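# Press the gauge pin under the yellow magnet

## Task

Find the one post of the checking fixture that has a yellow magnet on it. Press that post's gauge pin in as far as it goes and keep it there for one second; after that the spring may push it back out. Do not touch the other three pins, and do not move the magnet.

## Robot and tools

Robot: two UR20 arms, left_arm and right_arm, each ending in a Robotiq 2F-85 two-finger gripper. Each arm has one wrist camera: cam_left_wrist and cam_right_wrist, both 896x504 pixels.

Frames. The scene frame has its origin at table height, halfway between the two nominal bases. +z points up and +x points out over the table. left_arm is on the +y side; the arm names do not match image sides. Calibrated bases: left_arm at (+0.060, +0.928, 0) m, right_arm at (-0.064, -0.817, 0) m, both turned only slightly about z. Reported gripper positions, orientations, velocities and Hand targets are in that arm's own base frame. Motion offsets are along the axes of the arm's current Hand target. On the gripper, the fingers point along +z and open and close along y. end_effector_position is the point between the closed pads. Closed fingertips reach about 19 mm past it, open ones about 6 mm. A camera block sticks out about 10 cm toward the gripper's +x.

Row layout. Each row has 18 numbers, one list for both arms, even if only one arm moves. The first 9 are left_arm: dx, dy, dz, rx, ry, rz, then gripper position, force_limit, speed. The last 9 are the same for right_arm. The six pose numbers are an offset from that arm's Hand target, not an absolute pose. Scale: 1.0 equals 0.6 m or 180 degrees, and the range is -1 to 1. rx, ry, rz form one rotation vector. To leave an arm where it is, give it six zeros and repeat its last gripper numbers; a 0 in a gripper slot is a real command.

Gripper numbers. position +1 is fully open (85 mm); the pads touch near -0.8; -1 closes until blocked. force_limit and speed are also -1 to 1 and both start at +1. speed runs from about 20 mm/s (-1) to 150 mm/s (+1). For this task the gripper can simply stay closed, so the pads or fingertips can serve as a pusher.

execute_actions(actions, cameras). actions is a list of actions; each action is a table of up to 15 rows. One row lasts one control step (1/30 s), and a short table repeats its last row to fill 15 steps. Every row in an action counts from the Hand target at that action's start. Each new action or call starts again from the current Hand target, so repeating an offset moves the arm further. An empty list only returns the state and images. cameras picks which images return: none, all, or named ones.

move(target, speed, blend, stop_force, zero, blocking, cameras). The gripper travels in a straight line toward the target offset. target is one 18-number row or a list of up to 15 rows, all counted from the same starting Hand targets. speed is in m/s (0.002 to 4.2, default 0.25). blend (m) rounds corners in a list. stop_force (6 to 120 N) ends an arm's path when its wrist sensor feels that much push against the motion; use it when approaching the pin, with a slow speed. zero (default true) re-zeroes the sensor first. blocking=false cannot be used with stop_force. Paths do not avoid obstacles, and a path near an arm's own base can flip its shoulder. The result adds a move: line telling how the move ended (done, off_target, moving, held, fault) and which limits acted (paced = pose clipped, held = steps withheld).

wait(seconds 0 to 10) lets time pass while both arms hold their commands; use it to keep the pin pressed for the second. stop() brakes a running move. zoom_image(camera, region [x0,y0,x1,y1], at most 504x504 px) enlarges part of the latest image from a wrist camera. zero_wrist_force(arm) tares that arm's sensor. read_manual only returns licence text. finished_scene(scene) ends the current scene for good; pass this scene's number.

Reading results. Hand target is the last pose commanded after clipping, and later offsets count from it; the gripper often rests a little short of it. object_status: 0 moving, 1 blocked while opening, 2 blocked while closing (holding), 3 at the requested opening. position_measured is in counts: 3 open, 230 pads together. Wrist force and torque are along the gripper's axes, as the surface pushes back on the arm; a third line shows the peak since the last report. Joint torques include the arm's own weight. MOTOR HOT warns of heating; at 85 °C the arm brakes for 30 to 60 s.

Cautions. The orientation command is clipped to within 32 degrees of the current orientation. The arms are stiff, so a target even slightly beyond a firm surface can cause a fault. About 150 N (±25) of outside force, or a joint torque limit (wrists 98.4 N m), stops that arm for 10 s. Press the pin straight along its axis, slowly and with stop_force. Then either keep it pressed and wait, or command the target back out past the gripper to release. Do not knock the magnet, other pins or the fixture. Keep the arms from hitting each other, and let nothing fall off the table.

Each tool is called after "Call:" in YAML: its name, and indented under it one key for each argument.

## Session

Call:
execute_actions:
  actions: []

Scene clock: 0.00 s.
left_arm: end_effector_position=(+1.6020, +0.5513, +0.3701) position_measured=3 object_status=3 end_effector_quat_wxyz=(-0.049, +0.940, +0.190, +0.279) | right_arm: end_effector_position=(+0.4481, +0.4679, +0.3319) position_measured=3 object_status=3 end_effector_quat_wxyz=(-0.272, +0.502, +0.649, +0.503)
Joint positions: left_arm=[0.193 -0.686 0.985 -2.439 -1.472 -3.319] | right_arm=[4.007 -1.969 -2.772 1.193 2.076 2.519]
Joint velocities: within noise
Joint torques (N m): no reading
Motor temperatures (°C): left_arm=[24 35 26 38 34 34] | right_arm=[28 35 36 37 34 38]
Wrist force (N): no reading
Wrist torque (N m): no reading
Wrist force, peak (N): no reading
Hand target: left_arm +1.6020, +0.5513, +0.3701; -0.049, +0.940, +0.190, +0.279 | right_arm +0.4481, +0.4679, +0.3319; -0.272, +0.502, +0.649, +0.503
Tool commands: left_gripper/position=+1.0 left_gripper/force_limit=+1.0 left_gripper/speed=+1.0 right_gripper/position=+1.0 right_gripper/force_limit=+1.0 right_gripper/speed=+1.0
camera_calibration:
cam_left_wrist: T_world_to_cam=[[0.280319, -0.958405, -0.0536817, 0.116011], [-0.933413, -0.259108, -0.248199, 1.75322], [0.223966, 0.119682, -0.967221, 0.0591923], [0, 0, 0, 1]] pos_world=[1.5907, 0.558373, 0.498626]
cam_right_wrist: T_world_to_cam=[[0.956613, -0.13676, 0.257272, -0.433465], [0.120637, -0.61784, -0.776995, 0.502422], [0.265214, 0.774319, -0.574535, -0.162484], [0, 0, 0, 1]] pos_world=[0.39714, 0.37695, 0.408545]

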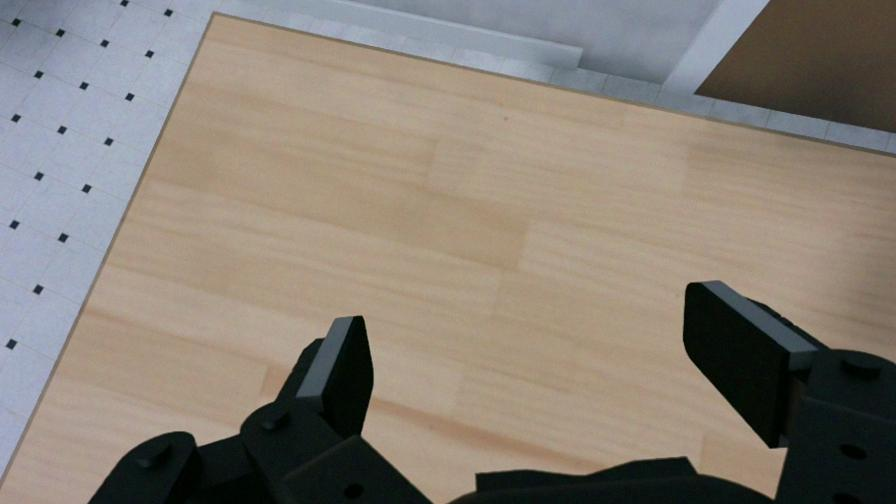

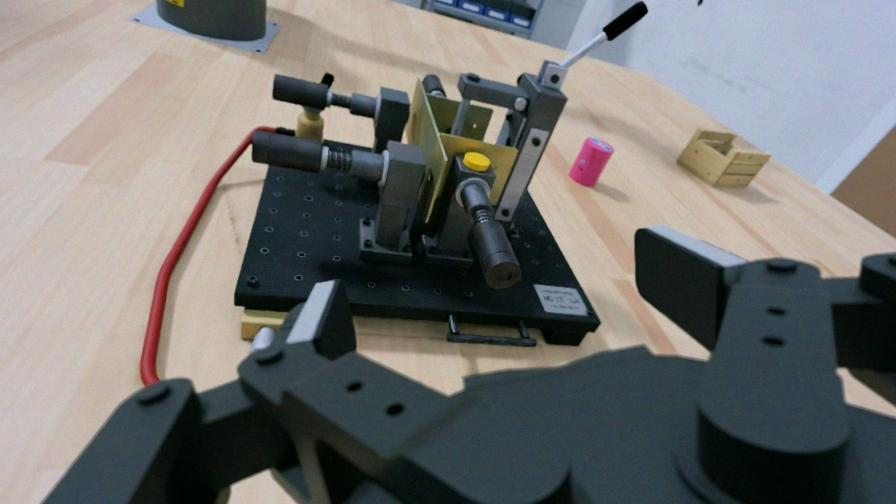

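Call:
zoom_image:
  camera: "cam_right_wrist"
  region: [400, 130, 600, 310]

Scaled by 2.520 from the camera's 896x504 image, which has a finer 1280x720 frame.

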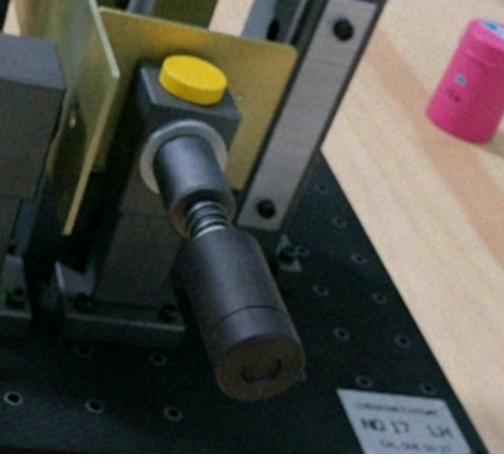

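Call:
move:
  target: [0,0,0,0,0,0,1,1,1,-0.2165,0.0663,0.3502,0.030,0.1217,0.1212,-1,-1,-1]
  speed: 0.35
  cameras: ["cam_right_wrist"]

Call:
zoom_image:
  camera: "cam_right_wrist"
  region: [380, 130, 660, 350]

Scene clock: 5.90 s.
left_arm: end_effector_position=(+1.6020, +0.5513, +0.3701) position_measured=3 object_status=3 end_effector_quat_wxyz=(-0.049, +0.940, +0.190, +0.279) | right_arm: end_effector_position=(+0.5126, +0.5489, +0.2306) position_measured=230 object_status=0 end_effector_quat_wxyz=(-0.405, +0.506, +0.576, +0.498)
Joint positions: left_arm=[0.193 -0.686 0.985 -2.439 -1.472 -3.319] | right_arm=[3.929 -2.347 -2.551 1.517 2.303 2.813]
Joint velocities: within noise
Joint torques (N m): left_arm=[4.51 -283.11 -106.84 -12.13 2.5 0.74] | right_arm=[20.53 160.54 -1.59 4.02 -3.04 -6.99]
Motor temperatures (°C): left_arm=[24 35 26 38 34 34] | right_arm=[28 35 36 37 34 38]
Wrist force (N): left_arm=[0.5 0.0 -0.1] | right_arm=[-0.9 -1.3 -0.7]
Wrist torque (N m): left_arm=[0.01 -0.07 -0.01] | right_arm=[-0.38 0.38 -0.32]
Wrist force, peak (N): left_arm=[0.7 -0.5 -0.3] | right_arm=[-14.4 4.6 11.9]
Hand target: left_arm +1.6020, +0.5513, +0.3701; -0.049, +0.940, +0.190, +0.279 | right_arm +0.5126, +0.5489, +0.2306; -0.405, +0.506, +0.576, +0.498 (not the last commanded pose)
Off the commanded pose: left_arm 0.000 m, 0 deg | right_arm 0.106 m, 14 deg.
move: held (right_arm; a check stopped the path); limits=held
pose unreachable (right arm): on one or more control steps of this call, first in action 0 (counted from 0), this arm could not follow its commanded pose, so it was not sent that pose on those steps. It may still have moved: this result reports where it is.
cause: moving toward the commanded pose would bring two parts of the arm too close to each other (its gripper and another part of the arm, with joints 4 (wrist 1) to 6 (wrist 3) between them).
camera_calibration:
cam_right_wrist: T_world_to_cam=[[0.994321, -0.105462, 0.0142956, -0.438531], [-0.0346082, -0.447431, -0.893648, 0.478888], [0.100642, 0.888078, -0.44854, -0.307614], [0, 0, 0, 1]] pos_world=[0.483572, 0.441207, 0.29625]
Images, in order (width x height): cam_right_wrist 896x504.

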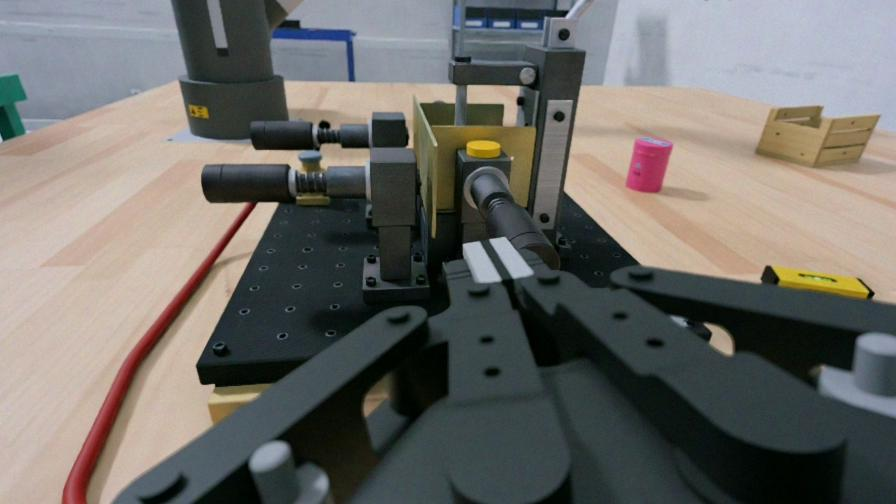

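Scaled by 1.800 from the camera's 896x504 image, which has a finer 1280x720 frame.

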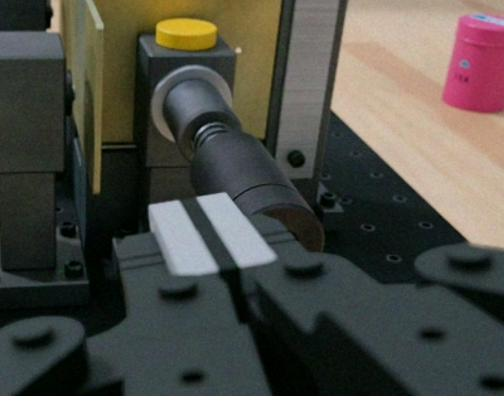

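Call:
move:
  target: [0,0,0,0,0,0,1,1,1,-0.104,0.0625,0.1057,0.048,-0.4415,0.031,-1,-1,-1]
  speed: 0.4
  cameras: ["cam_right_wrist"]

Scene clock: 9.37 s.
left_arm: end_effector_position=(+1.6020, +0.5513, +0.3701) position_measured=3 object_status=3 end_effector_quat_wxyz=(-0.049, +0.940, +0.190, +0.279) | right_arm: end_effector_position=(+0.5619, +0.5998, +0.1650) position_measured=230 object_status=3 end_effector_quat_wxyz=(+0.000, +0.702, +0.712, +0.000)
Joint positions: left_arm=[0.193 -0.686 0.985 -2.439 -1.472 -3.319] | right_arm=[4.207 -1.794 -2.258 -0.661 1.571 2.623]
Joint velocities: within noise
Joint torques (N m): left_arm=[5.73 -283.22 -110.72 -11.53 3.49 1.4] | right_arm=[24.82 83.89 87.39 5.35 -3.79 6.19]
Motor temperatures (°C): left_arm=[24 35 26 38 34 34] | right_arm=[28 35 36 37 34 38]
Wrist force (N): left_arm=[-0.2 0.1 0.1] | right_arm=[-1.4 1.9 0.7]
Wrist torque (N m): left_arm=[0.02 0.05 0.00] | right_arm=[1.25 0.44 -0.65]
Wrist force, peak (N): left_arm=[0.4 0.5 -0.3] | right_arm=[0.0 3.1 0.7]
Hand target: left_arm +1.6020, +0.5513, +0.3701; -0.049, +0.940, +0.190, +0.279 | right_arm +0.5619, +0.5998, +0.1650; +0.000, +0.702, +0.712, +0.000
Off the commanded pose: left_arm 0.000 m, 0 deg | right_arm 0.000 m, 0 deg.
move: done
camera_calibration:
cam_right_wrist: T_world_to_cam=[[0.986089, -0.15053, 0.0704992, -0.458719], [-0.164516, -0.944431, 0.284577, 0.621476], [0.0237444, -0.292216, -0.956057, 0.447649], [0, 0, 0, 1]] pos_world=[0.543951, 0.648701, 0.28346]
Images, in order (width x height): cam_right_wrist 896x504.

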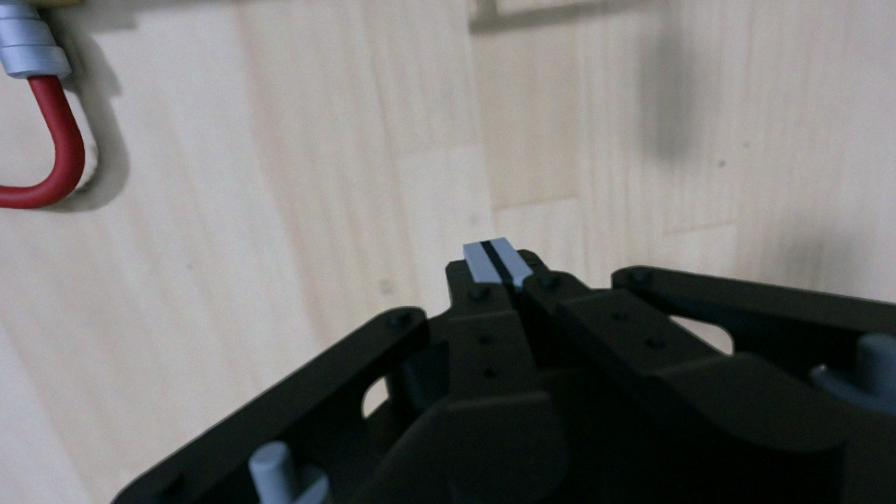

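Call:
move:
  target: [0,0,0,0,0,0,1,1,1,0.0917,0,0,0,0,0,-1,-1,-1]
  speed: 0.2
  cameras: ["cam_right_wrist"]

Scene clock: 10.60 s.
left_arm: end_effector_position=(+1.6020, +0.5513, +0.3701) position_measured=3 object_status=3 end_effector_quat_wxyz=(-0.049, +0.940, +0.190, +0.279) | right_arm: end_effector_position=(+0.5611, +0.6547, +0.1649) position_measured=230 object_status=3 end_effector_quat_wxyz=(+0.000, +0.702, +0.712, +0.000)
Joint positions: left_arm=[0.193 -0.686 0.985 -2.439 -1.472 -3.319] | right_arm=[4.239 -1.832 -2.203 -0.679 1.571 2.655]
Joint velocities: within noise
Joint torques (N m): left_arm=[3.19 -282.7 -111.89 -10.86 3.92 1.95] | right_arm=[18.68 102.12 85.97 4.6 1.79 4.57]
Motor temperatures (°C): left_arm=[24 35 26 38 34 34] | right_arm=[28 35 36 37 34 38]
Wrist force (N): left_arm=[0.4 -0.1 0.0] | right_arm=[-1.5 2.5 0.2]
Wrist torque (N m): left_arm=[-0.01 -0.06 0.00] | right_arm=[1.43 0.52 -0.67]
Wrist force, peak (N): left_arm=[0.7 -0.3 -0.3] | right_arm=[-3.2 2.1 1.1]
Hand target: left_arm +1.6020, +0.5513, +0.3701; -0.049, +0.940, +0.190, +0.279 | right_arm +0.5611, +0.6548, +0.1649; +0.000, +0.702, +0.712, +0.000
Off the commanded pose: left_arm 0.000 m, 0 deg | right_arm 0.000 m, 0 deg.
move: done
camera_calibration:
cam_right_wrist: T_world_to_cam=[[0.986088, -0.150521, 0.0705264, -0.449771], [-0.16452, -0.944376, 0.284757, 0.673151], [0.0237417, -0.292398, -0.956002, 0.463727], [0, 0, 0, 1]] pos_world=[0.543251, 0.703601, 0.28336]
Images, in order (width x height): cam_right_wrist 896x504.

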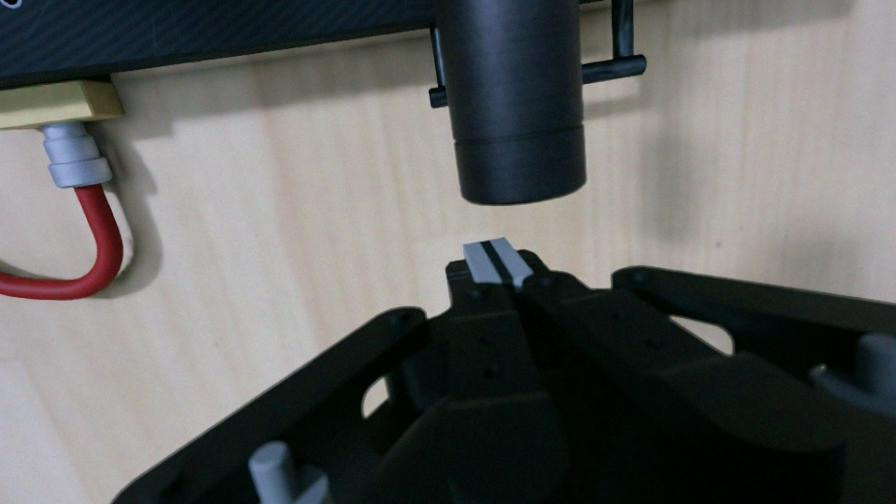

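Call:
move:
  target:
    - [0,0,0,0,0,0,1,1,1,0.012,0.01,0,0,0,0,-1,-1,-1]
    - [0,0,0,0,0,0,1,1,1,0.1,0.01,0,0,0,0,-1,-1,-1]
  speed: [0.03,0.012]
  stop_force: 40
  cameras: ["cam_right_wrist"]

Scene clock: 15.00 s.
left_arm: end_effector_position=(+1.6020, +0.5513, +0.3701) position_measured=3 object_status=3 end_effector_quat_wxyz=(-0.049, +0.940, +0.190, +0.279) | right_arm: end_effector_position=(+0.5666, +0.6907, +0.1649) position_measured=230 object_status=3 end_effector_quat_wxyz=(+0.000, +0.702, +0.712, +0.000)
Joint positions: left_arm=[0.193 -0.686 0.985 -2.439 -1.472 -3.319] | right_arm=[4.252 -1.86 -2.159 -0.693 1.571 2.668]
Joint velocities: within noise
Joint torques (N m): left_arm=[7.85 -288.23 -115.92 -10.43 4.87 2.34] | right_arm=[1.96 155.38 92.49 22.33 10.75 -6.87]
Motor temperatures (°C): left_arm=[24 35 26 38 34 34] | right_arm=[28 35 36 37 34 38]
Wrist force (N): left_arm=[0.0 -0.2 -0.2] | right_arm=[-34.5 5.2 9.6]
Wrist torque (N m): left_arm=[-0.02 0.02 -0.01] | right_arm=[1.37 0.81 -0.61]
Wrist force, peak (N): left_arm=[0.4 -0.5 -0.2] | right_arm=[-71.9 3.5 -16.1]
Hand target: left_arm +1.6020, +0.5513, +0.3701; -0.049, +0.940, +0.190, +0.279 | right_arm +0.5667, +0.6907, +0.1649; +0.000, +0.702, +0.712, +0.000 (not the last commanded pose)
Off the commanded pose: left_arm 0.000 m, 0 deg | right_arm 0.024 m, 0 deg.
move: contact (right_arm); path passed 1 of 2 targets
camera_calibration:
cam_right_wrist: T_world_to_cam=[[0.98609, -0.150551, 0.0704328, -0.449728], [-0.164522, -0.944371, 0.284773, 0.708046], [0.0236418, -0.292399, -0.956004, 0.474179], [0, 0, 0, 1]] pos_world=[0.548751, 0.739601, 0.28336]
Images, in order (width x height): cam_right_wrist 896x504.

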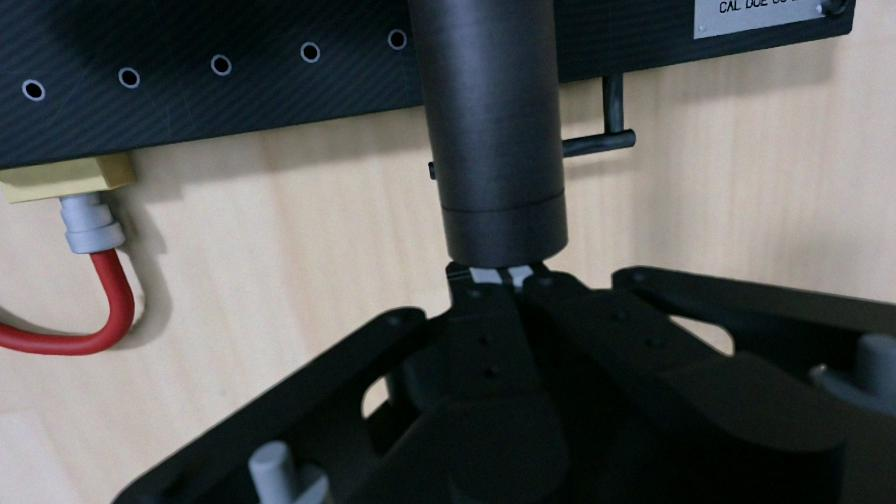

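Call:
move:
  target: [0,0,0,0,0,0,1,1,1,0.01,0,0,0,0,0,-1,-1,-1]
  speed: 0.005
  stop_force: 60
  zero: false
  cameras: ["cam_right_wrist"]

Scene clock: 16.00 s.
left_arm: end_effector_position=(+1.6020, +0.5513, +0.3701) position_measured=3 object_status=3 end_effector_quat_wxyz=(-0.049, +0.940, +0.190, +0.279) | right_arm: end_effector_position=(+0.5667, +0.6909, +0.1649) position_measured=230 object_status=3 end_effector_quat_wxyz=(+0.000, +0.702, +0.712, +0.000)
Joint positions: left_arm=[0.193 -0.686 0.985 -2.439 -1.472 -3.319] | right_arm=[4.252 -1.86 -2.159 -0.694 1.571 2.668]
Joint velocities: within noise
Joint torques (N m): left_arm=[1.71 -289.44 -117.23 -11.01 5.3 2.57] | right_arm=[28.32 141.98 106.75 32.21 9.77 -2.27]
Motor temperatures (°C): left_arm=[24 35 26 38 34 34] | right_arm=[28 35 36 37 34 38]
Wrist force (N): left_arm=[0.4 -0.2 -0.1] | right_arm=[-72.2 -2.6 -16.5]
Wrist torque (N m): left_arm=[-0.02 -0.06 -0.01] | right_arm=[1.25 1.50 -0.68]
Wrist force, peak (N): left_arm=[0.5 -0.1 -0.3] | right_arm=[-76.4 -4.4 -16.1]
Hand target: left_arm +1.6020, +0.5513, +0.3701; -0.049, +0.940, +0.190, +0.279 | right_arm +0.5667, +0.6909, +0.1649; +0.000, +0.702, +0.712, +0.000 (not the last commanded pose)
Off the commanded pose: left_arm 0.000 m, 0 deg | right_arm 0.006 m, 0 deg.
move: contact (right_arm)
camera_calibration:
cam_right_wrist: T_world_to_cam=[[0.986107, -0.150446, 0.070424, -0.449783], [-0.164421, -0.94435, 0.284901, 0.708128], [0.0236428, -0.292522, -0.955967, 0.474317], [0, 0, 0, 1]] pos_world=[0.548751, 0.739801, 0.283361]
Images, in order (width x height): cam_right_wrist 896x504.

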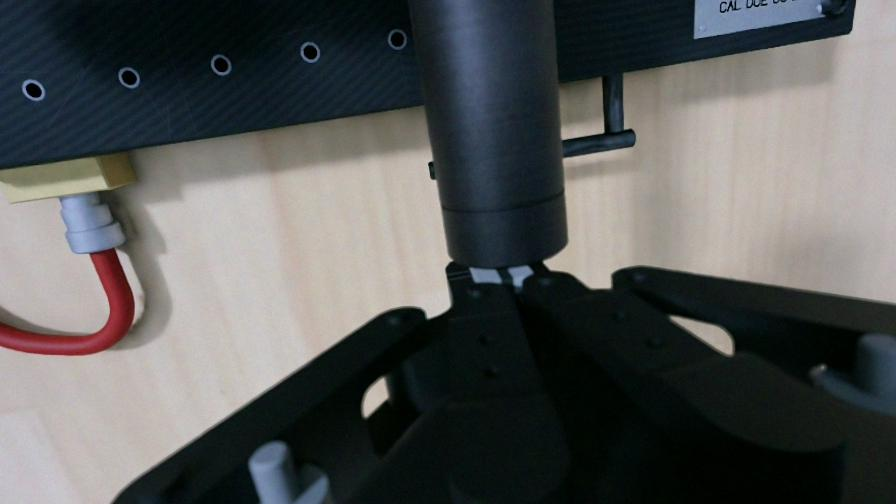

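Call:
wait:
  seconds: 1.1
  cameras: []

Call:
move:
  target: [0,0,0,0,0,0,1,1,1,-0.08,0,0,0,0,0,-1,-1,-1]
  speed: 0.1
  cameras: ["cam_right_wrist"]

Call:
finished_scene:
  scene: 2

Scene clock: 18.97 s.
left_arm: end_effector_position=(+1.6020, +0.5513, +0.3701) position_measured=3 object_status=3 end_effector_quat_wxyz=(-0.049, +0.940, +0.190, +0.279) | right_arm: end_effector_position=(+0.5667, +0.6909, +0.1649) position_measured=230 object_status=3 end_effector_quat_wxyz=(+0.000, +0.702, +0.712, +0.000)
Joint positions: left_arm=[0.193 -0.686 0.985 -2.439 -1.472 -3.319] | right_arm=[4.252 -1.86 -2.159 -0.694 1.571 2.668]
Joint velocities: within noise
Joint torques (N m): left_arm=[4.82 -288.98 -118.46 -10.78 4.97 1.97] | right_arm=[19.4 139.09 108.03 23.07 9.65 -7.16]
Motor temperatures (°C): left_arm=[24 35 26 38 34 34] | right_arm=[28 35 36 37 34 38]
Wrist force (N): left_arm=[-0.1 -0.1 -0.1] | right_arm=[-66.5 0.6 -13.4]
Wrist torque (N m): left_arm=[-0.01 0.03 -0.01] | right_arm=[1.36 1.39 -0.66]
Wrist force, peak (N): left_arm=[0.7 0.1 -0.2] | right_arm=[-72.0 -2.2 -17.2]
Hand target: left_arm +1.6020, +0.5513, +0.3701; -0.049, +0.940, +0.190, +0.279 | right_arm +0.5667, +0.6909, +0.1649; +0.000, +0.702, +0.712, +0.000 (not the last commanded pose)
Tool commands: left_gripper/position=+1.0 left_gripper/force_limit=+1.0 left_gripper/speed=+1.0 right_gripper/position=-1.0 right_gripper/force_limit=-1.0 right_gripper/speed=-1.0
Off the commanded pose: left_arm 0.000 m, 0 deg | right_arm 0.006 m, 0 deg.
wait: 1.10 s; at rest from the start
No camera images: "cameras" was empty.

Scene clock: 19.90 s.
left_arm: end_effector_position=(+1.6020, +0.5513, +0.3701) position_measured=3 object_status=3 end_effector_quat_wxyz=(-0.049, +0.940, +0.190, +0.279) | right_arm: end_effector_position=(+0.5673, +0.6430, +0.1649) position_measured=230 object_status=3 end_effector_quat_wxyz=(+0.000, +0.702, +0.712, +0.000)
Joint positions: left_arm=[0.193 -0.686 0.985 -2.439 -1.472 -3.319] | right_arm=[4.226 -1.827 -2.209 -0.677 1.571 2.642]
Joint velocities: within noise
Joint torques (N m): left_arm=[8.47 -286.85 -117.87 -10.64 5.51 2.35] | right_arm=[-23.33 134.33 58.55 16.36 -3.38 -7.37]
Motor temperatures (°C): left_arm=[24 35 26 38 34 34] | right_arm=[28 35 36 37 34 38]
Wrist force (N): left_arm=[0.5 0.0 -0.3] | right_arm=[0.1 1.8 2.3]
Wrist torque (N m): left_arm=[0.01 -0.06 0.00] | right_arm=[1.30 0.23 -0.67]
Wrist force, peak (N): left_arm=[0.6 -0.1 -0.2] | right_arm=[-66.2 0.4 -12.7]
Hand target: left_arm +1.6020, +0.5513, +0.3701; -0.049, +0.940, +0.190, +0.279 | right_arm +0.5673, +0.6429, +0.1649; +0.000, +0.702, +0.712, +0.000
Off the commanded pose: left_arm 0.000 m, 0 deg | right_arm 0.000 m, 0 deg.
move: done
camera_calibration:
cam_right_wrist: T_world_to_cam=[[0.986107, -0.150446, 0.070424, -0.457566], [-0.164421, -0.94435, 0.284901, 0.663087], [0.0236428, -0.292522, -0.955967, 0.460321], [0, 0, 0, 1]] pos_world=[0.549351, 0.692001, 0.283361]
Images, in order (width x height): cam_right_wrist 896x504.

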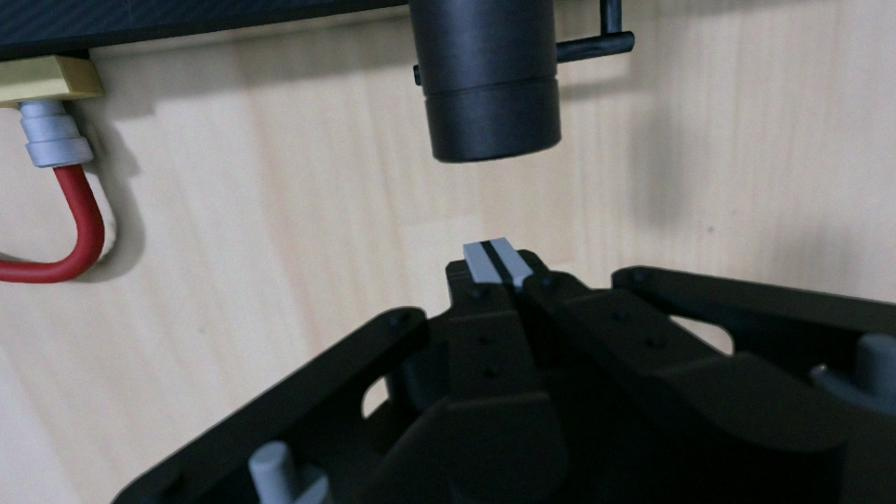

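The scene is finished: the task was done.


## Next scene

The same job, from a new start.

Call:
execute_actions:
  actions: []

Scene clock: 0.00 s.
left_arm: end_effector_position=(+0.3071, -0.4220, +0.1602) position_measured=3 object_status=3 end_effector_quat_wxyz=(+0.066, +0.956, -0.074, +0.275) | right_arm: end_effector_position=(+0.4900, -0.3027, +0.2369) position_measured=3 object_status=3 end_effector_quat_wxyz=(+0.548, -0.467, -0.511, -0.471)
Joint positions: left_arm=[-1.763 -1.739 2.857 -2.766 -1.003 1.555] | right_arm=[2.511 -2.074 -2.06 -2.212 2.389 -0.015]
Joint velocities: within noise
Joint torques (N m): no reading
Motor temperatures (°C): left_arm=[24 35 26 38 34 33] | right_arm=[28 35 35 36 33 38]
Wrist force (N): no reading
Wrist torque (N m): no reading
Wrist force, peak (N): no reading
Hand target: left_arm +0.3071, -0.4220, +0.1602; +0.066, +0.956, -0.074, +0.275 | right_arm +0.4900, -0.3027, +0.2369; +0.548, -0.467, -0.511, -0.471
Tool commands: left_gripper/position=+1.0 left_gripper/force_limit=+1.0 left_gripper/speed=+1.0 right_gripper/position=+1.0 right_gripper/force_limit=+1.0 right_gripper/speed=+1.0
camera_calibration:
cam_left_wrist: T_world_to_cam=[[-0.285835, -0.958093, 0.0188626, -0.30276], [-0.929607, 0.27245, -0.248197, 0.463413], [0.232657, -0.0884782, -0.968526, 0.172428], [0, 0, 0, 1]] pos_world=[0.304136, -0.401073, 0.28773]
cam_right_wrist: T_world_to_cam=[[0.978979, 0.0562001, -0.196068, -0.399553], [-0.174505, -0.266853, -0.947807, 0.238768], [-0.105588, 0.962097, -0.251436, 0.530477], [0, 0, 0, 1]] pos_world=[0.488832, -0.424199, 0.281347]

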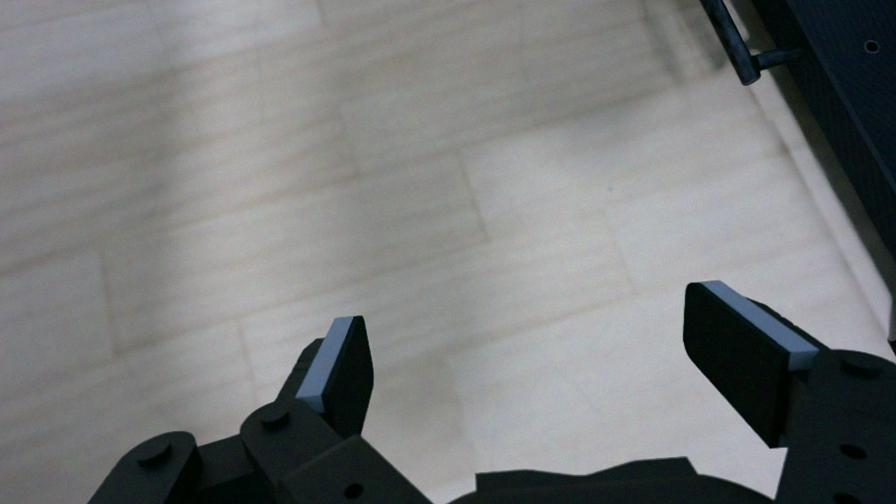

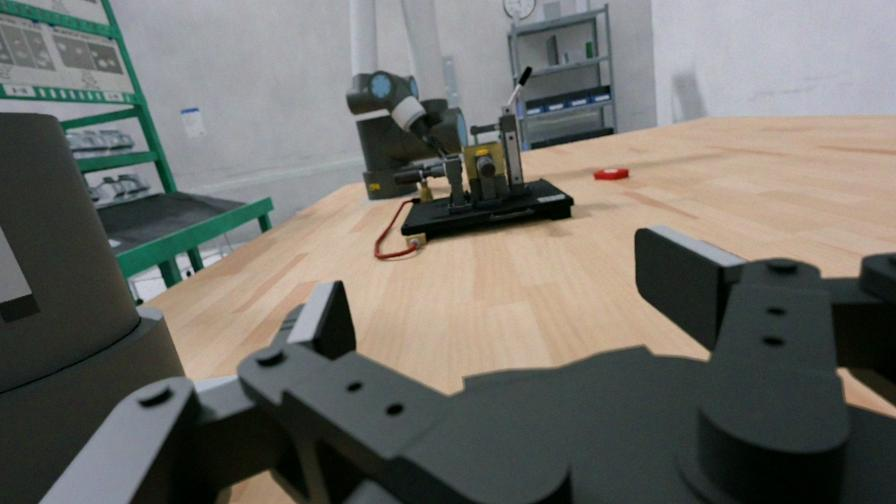

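Call:
zoom_image:
  camera: "cam_right_wrist"
  region: [370, 50, 610, 250]

Scaled by 2.100 from the camera's 896x504 image, which has a finer 1280x720 frame.

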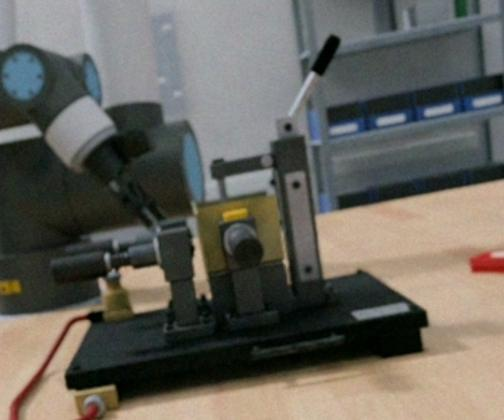

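Call:
move:
  target: [0,0,0,0,0,0,1,1,1,0.1345,0.351,0.724,-0.040,-0.180,0,-1,-1,-1]
  speed: 0.45
  cameras: []

Call:
move:
  target: [0,0,0,0,0,0,1,1,1,0.3355,-0.25,0.6145,0,0,0,-1,-1,-1]
  speed: 0.4

Scene clock: 5.63 s.
left_arm: end_effector_position=(+0.3071, -0.4220, +0.1602) position_measured=3 object_status=3 end_effector_quat_wxyz=(+0.066, +0.956, -0.074, +0.275) | right_arm: end_effector_position=(+0.6495, +0.1506, +0.3297) position_measured=230 object_status=0 end_effector_quat_wxyz=(-0.353, +0.612, +0.613, +0.353)
Joint positions: left_arm=[-1.763 -1.739 2.857 -2.766 -1.003 1.555] | right_arm=[3.236 -1.679 -2.479 -0.397 2.609 1.753]
Joint velocities: within noise
Joint torques (N m): left_arm=[2.1 -8.2 -59.09 -8.68 3.3 -0.55] | right_arm=[16.49 59.73 62.13 12.53 1.5 5.6]
Motor temperatures (°C): left_arm=[24 35 26 38 34 33] | right_arm=[28 35 35 36 33 38]
Wrist force (N): left_arm=[-0.2 0.0 -0.3] | right_arm=[-0.3 1.3 1.5]
Wrist torque (N m): left_arm=[0.01 0.03 0.00] | right_arm=[0.77 0.18 -0.15]
Wrist force, peak (N): left_arm=[-0.1 -0.5 -0.3] | right_arm=[2.8 2.5 5.1]
Hand target: left_arm +0.3071, -0.4220, +0.1602; +0.066, +0.956, -0.074, +0.275 | right_arm +0.6495, +0.1506, +0.3297; -0.353, +0.612, +0.613, +0.353
Off the commanded pose: left_arm 0.000 m, 0 deg | right_arm 0.000 m, 0 deg.
move: done
No camera images: "cameras" was empty.

Scene clock: 7.47 s.
left_arm: end_effector_position=(+0.3071, -0.4220, +0.1602) position_measured=3 object_status=3 end_effector_quat_wxyz=(+0.066, +0.956, -0.074, +0.275) | right_arm: end_effector_position=(+0.4989, +0.5702, +0.3190) position_measured=230 object_status=3 end_effector_quat_wxyz=(-0.353, +0.612, +0.613, +0.353)
Joint positions: left_arm=[-1.763 -1.739 2.857 -2.766 -1.003 1.555] | right_arm=[4.01 -1.857 -2.583 0.649 2.166 2.739]
Joint velocities: within noise
Joint torques (N m): left_arm=[10.42 -11.53 -61.21 -7.61 3.46 -0.4] | right_arm=[23.56 72.61 49.68 14.05 -2.46 6.65]
Motor temperatures (°C): left_arm=[24 35 26 38 34 33] | right_arm=[28 35 35 36 33 38]
Wrist force (N): left_arm=[0.2 0.1 0.1] | right_arm=[-0.8 0.7 1.0]
Wrist torque (N m): left_arm=[0.02 -0.03 0.00] | right_arm=[0.33 0.29 -0.12]
Wrist force, peak (N): left_arm=[0.4 0.1 -0.4] | right_arm=[0.9 -0.7 4.6]
Hand target: left_arm +0.3071, -0.4220, +0.1602; +0.066, +0.956, -0.074, +0.275 | right_arm +0.4988, +0.5703, +0.3190; -0.353, +0.612, +0.613, +0.353
Off the commanded pose: left_arm 0.000 m, 0 deg | right_arm 0.000 m, 0 deg.
move: done
camera_calibration:
cam_left_wrist: T_world_to_cam=[[-0.285835, -0.958093, 0.0188626, -0.30276], [-0.929607, 0.27245, -0.248197, 0.463413], [0.232657, -0.0884782, -0.968526, 0.172428], [0, 0, 0, 1]] pos_world=[0.304136, -0.401073, 0.28773]
cam_right_wrist: T_world_to_cam=[[0.984186, -0.141357, -0.106754, -0.359655], [-0.176185, -0.718677, -0.672653, 0.721818], [0.0183622, 0.680824, -0.732217, -0.0358115], [0, 0, 0, 1]] pos_world=[0.481798, 0.492296, 0.420917]

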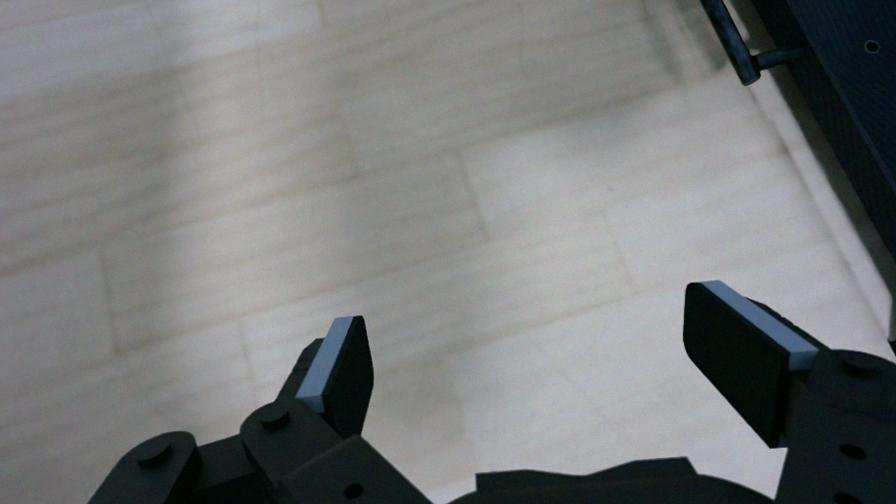

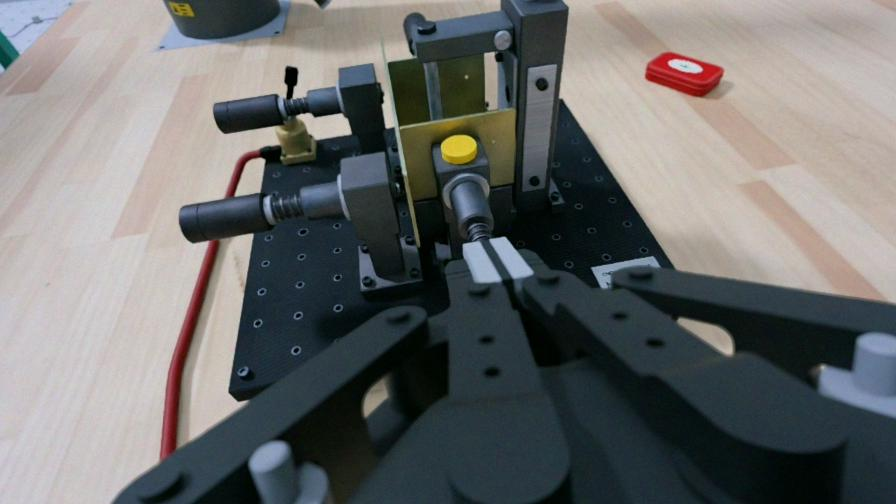

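Call:
zoom_image:
  camera: "cam_right_wrist"
  region: [400, 120, 560, 260]

Scaled by 3.150 from the camera's 896x504 image, which has a finer 1280x720 frame.

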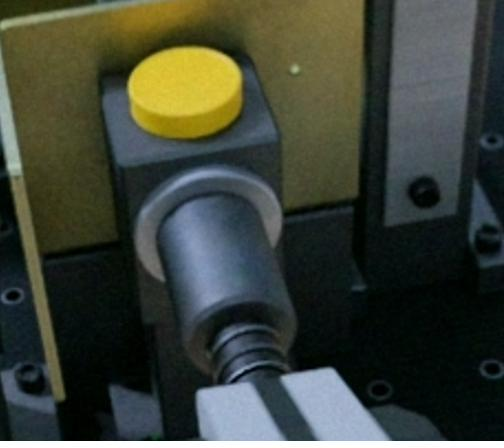

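Call:
zoom_image:
  camera: "cam_right_wrist"
  region: [160, 60, 400, 300]

Scaled by 2.100 from the camera's 896x504 image, which has a finer 1280x720 frame.

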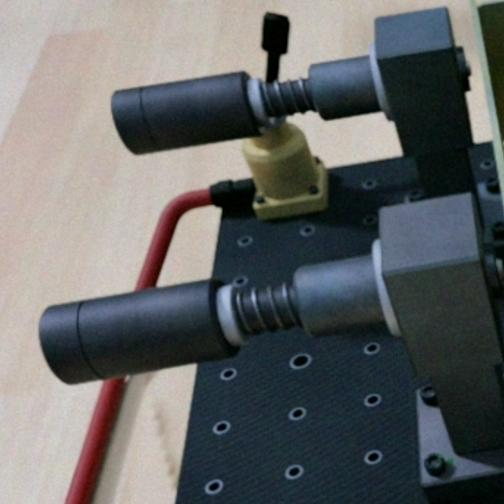

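Call:
move:
  target:
    - [0,0,0,0,0,0,1,1,1,-0.2056,0.04,0.1572,0.0028,-0.3333,-0.005,-1,-1,-1]
    - [0,0,0,0,0,0,1,1,1,-0.1807,0.039,0.2005,0.0028,-0.3333,-0.005,-1,-1,-1]
  speed: 0.4
  blend: [0.01,0]
  cameras: ["cam_right_wrist"]

Scene clock: 12.23 s.
left_arm: end_effector_position=(+0.3071, -0.4220, +0.1602) position_measured=3 object_status=3 end_effector_quat_wxyz=(+0.066, +0.956, -0.074, +0.275) | right_arm: end_effector_position=(+0.5220, +0.6199, +0.1649) position_measured=230 object_status=3 end_effector_quat_wxyz=(+0.000, +0.700, +0.714, -0.001)
Joint positions: left_arm=[-1.763 -1.739 2.857 -2.766 -1.003 1.555] | right_arm=[4.263 -1.783 -2.273 -0.658 1.57 2.674]
Joint velocities: within noise
Joint torques (N m): left_arm=[8.66 -7.63 -62.46 -6.47 3.97 -0.67] | right_arm=[30.09 81.84 84.9 5.28 -3.15 5.28]
Motor temperatures (°C): left_arm=[24 35 26 38 34 33] | right_arm=[28 35 35 36 33 38]
Wrist force (N): left_arm=[-0.1 0.1 0.0] | right_arm=[-0.8 2.3 1.9]
Wrist torque (N m): left_arm=[0.02 0.02 0.01] | right_arm=[1.55 0.11 -0.42]
Wrist force, peak (N): left_arm=[0.5 0.1 -0.3] | right_arm=[-1.9 3.0 2.4]
Hand target: left_arm +0.3071, -0.4220, +0.1602; +0.066, +0.956, -0.074, +0.275 | right_arm +0.5221, +0.6201, +0.1649; +0.000, +0.700, +0.714, -0.001
Off the commanded pose: left_arm 0.000 m, 0 deg | right_arm 0.000 m, 0 deg.
move: done
camera_calibration:
cam_right_wrist: T_world_to_cam=[[0.986925, -0.144984, 0.0704179, -0.420274], [-0.159206, -0.945043, 0.285565, 0.631347], [0.0251456, -0.293042, -0.955769, 0.454147], [0, 0, 0, 1]] pos_world=[0.503873, 0.668801, 0.283364]
Images, in order (width x height): cam_right_wrist 896x504.

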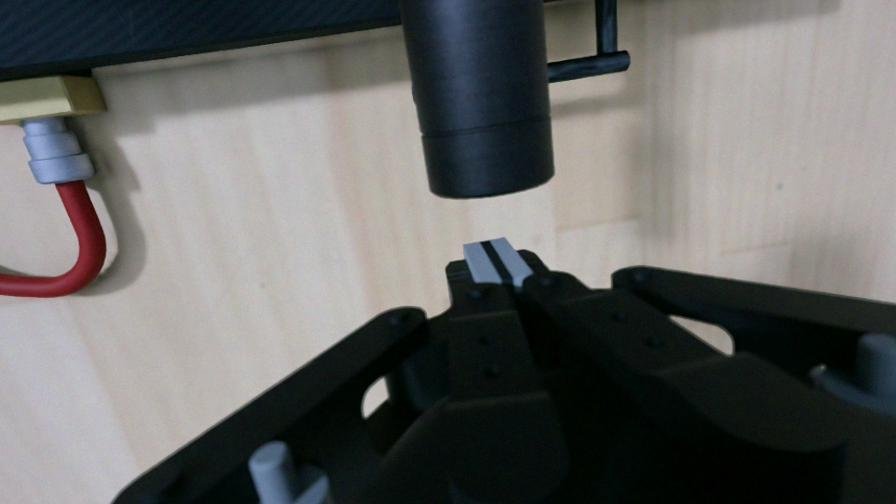

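Call:
move:
  target:
    - [0,0,0,0,0,0,1,1,1,0.02,0,0,0,0,0,-1,-1,-1]
    - [0,0,0,0,0,0,1,1,1,0.055,0,0,0,0,0,-1,-1,-1]
    - [0,0,0,0,0,0,1,1,1,0.09,0,0,0,0,0,-1,-1,-1]
  speed: [0.04,0.02,0.006]
  stop_force: 60
  cameras: ["cam_right_wrist"]

Scene clock: 15.93 s.
left_arm: end_effector_position=(+0.3071, -0.4220, +0.1602) position_measured=3 object_status=3 end_effector_quat_wxyz=(+0.066, +0.956, -0.074, +0.275) | right_arm: end_effector_position=(+0.5213, +0.6589, +0.1646) position_measured=230 object_status=3 end_effector_quat_wxyz=(+0.001, +0.700, +0.714, -0.001)
Joint positions: left_arm=[-1.763 -1.739 2.857 -2.766 -1.003 1.555] | right_arm=[4.285 -1.811 -2.232 -0.671 1.57 2.695]
Joint velocities: within noise
Joint torques (N m): left_arm=[10.7 -7.41 -65.73 -7.98 4.56 -1.14] | right_arm=[18.04 123.96 97.48 29.67 12.45 -6.04]
Motor temperatures (°C): left_arm=[24 35 26 38 34 33] | right_arm=[28 35 35 36 33 38]
Wrist force (N): left_arm=[0.1 0.1 -0.2] | right_arm=[-60.0 8.3 -7.8]
Wrist torque (N m): left_arm=[0.02 -0.01 0.00] | right_arm=[1.73 1.11 -0.30]
Wrist force, peak (N): left_arm=[-0.5 -0.1 -0.2] | right_arm=[-72.6 2.6 -15.2]
Hand target: left_arm +0.3071, -0.4220, +0.1602; +0.066, +0.956, -0.074, +0.275 | right_arm +0.5213, +0.6589, +0.1647; +0.001, +0.700, +0.714, -0.001 (not the last commanded pose)
Off the commanded pose: left_arm 0.000 m, 0 deg | right_arm 0.015 m, 0 deg.
move: contact (right_arm); path passed 2 of 3 targets
camera_calibration:
cam_right_wrist: T_world_to_cam=[[0.986929, -0.145001, 0.0703227, -0.413855], [-0.159212, -0.944852, 0.286194, 0.66796], [0.0249461, -0.293649, -0.955588, 0.465817], [0, 0, 0, 1]] pos_world=[0.503173, 0.707901, 0.283066]
Images, in order (width x height): cam_right_wrist 896x504.

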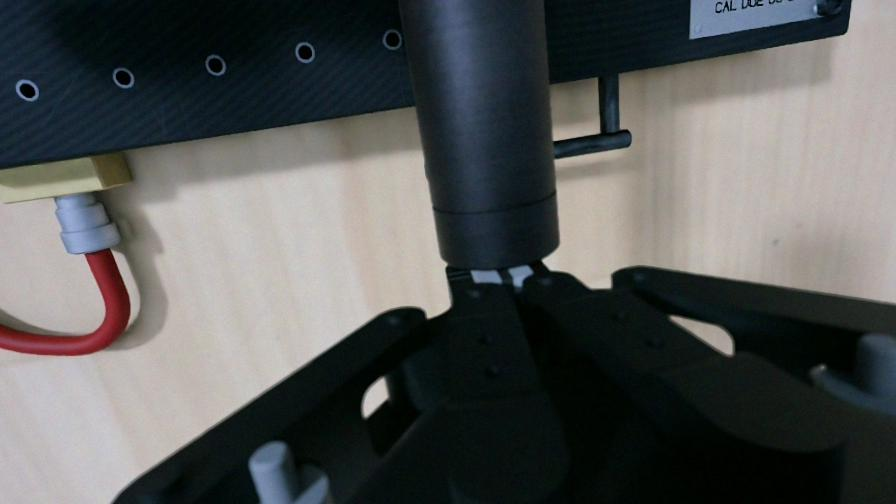

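Call:
wait:
  seconds: 1.1
  cameras: []

Call:
move:
  target: [0,0,0,0,0,0,1,1,1,-0.07,0,0,0,0,0,-1,-1,-1]
  speed: 0.1
  cameras: []

Call:
finished_scene:
  scene: 3

Scene clock: 17.13 s.
left_arm: end_effector_position=(+0.3071, -0.4220, +0.1602) position_measured=3 object_status=3 end_effector_quat_wxyz=(+0.066, +0.956, -0.074, +0.275) | right_arm: end_effector_position=(+0.5213, +0.6589, +0.1647) position_measured=230 object_status=3 end_effector_quat_wxyz=(+0.001, +0.700, +0.714, -0.001)
Joint positions: left_arm=[-1.763 -1.739 2.857 -2.766 -1.003 1.555] | right_arm=[4.285 -1.811 -2.232 -0.671 1.57 2.695]
Joint velocities: within noise
Joint torques (N m): left_arm=[11.8 -5.53 -68.44 -7.89 3.72 -1.15] | right_arm=[18.02 134.33 101.12 26.5 13.89 -7.19]
Motor temperatures (°C): left_arm=[24 35 26 38 34 33] | right_arm=[28 35 35 36 33 38]
Wrist force (N): left_arm=[-0.2 0.2 0.0] | right_arm=[-52.9 7.9 1.3]
Wrist torque (N m): left_arm=[0.05 0.04 0.00] | right_arm=[1.67 0.93 -0.30]
Wrist force, peak (N): left_arm=[-0.2 0.3 -0.5] | right_arm=[-59.3 8.0 -6.8]
Hand target: left_arm +0.3071, -0.4220, +0.1602; +0.066, +0.956, -0.074, +0.275 | right_arm +0.5213, +0.6589, +0.1647; +0.001, +0.700, +0.714, -0.001 (not the last commanded pose)
Tool commands: left_gripper/position=+1.0 left_gripper/force_limit=+1.0 left_gripper/speed=+1.0 right_gripper/position=-1.0 right_gripper/force_limit=-1.0 right_gripper/speed=-1.0
Off the commanded pose: left_arm 0.000 m, 0 deg | right_arm 0.015 m, 0 deg.
wait: 1.10 s; at rest by 0.07 s
No camera images: "cameras" was empty.

Scene clock: 18.00 s.
left_arm: end_effector_position=(+0.3071, -0.4220, +0.1602) position_measured=3 object_status=3 end_effector_quat_wxyz=(+0.066, +0.956, -0.074, +0.275) | right_arm: end_effector_position=(+0.5221, +0.6172, +0.1648) position_measured=230 object_status=3 end_effector_quat_wxyz=(+0.001, +0.700, +0.714, -0.001)
Joint positions: left_arm=[-1.763 -1.739 2.857 -2.766 -1.003 1.555] | right_arm=[4.262 -1.781 -2.275 -0.658 1.57 2.672]
Joint velocities: within noise
Joint torques (N m): left_arm=[12.62 -5.66 -69.25 -8.05 4.75 -0.26] | right_arm=[-19.28 127.5 55.61 16.04 -4.14 -8.17]
Motor temperatures (°C): left_arm=[24 35 26 38 34 33] | right_arm=[28 35 35 36 33 38]
Wrist force (N): left_arm=[-0.4 0.0 0.3] | right_arm=[-1.6 1.6 1.8]
Wrist torque (N m): left_arm=[0.01 0.07 0.00] | right_arm=[1.42 0.25 -0.42]
Wrist force, peak (N): left_arm=[-0.4 0.0 0.3] | right_arm=[-52.7 8.0 0.9]
Hand target: left_arm +0.3071, -0.4220, +0.1602; +0.066, +0.956, -0.074, +0.275 | right_arm +0.5221, +0.6169, +0.1648; +0.001, +0.700, +0.714, -0.001
Off the commanded pose: left_arm 0.000 m, 0 deg | right_arm 0.000 m, 0 deg.
move: done
No camera images: "cameras" was empty.

The scene is finished: the task was done.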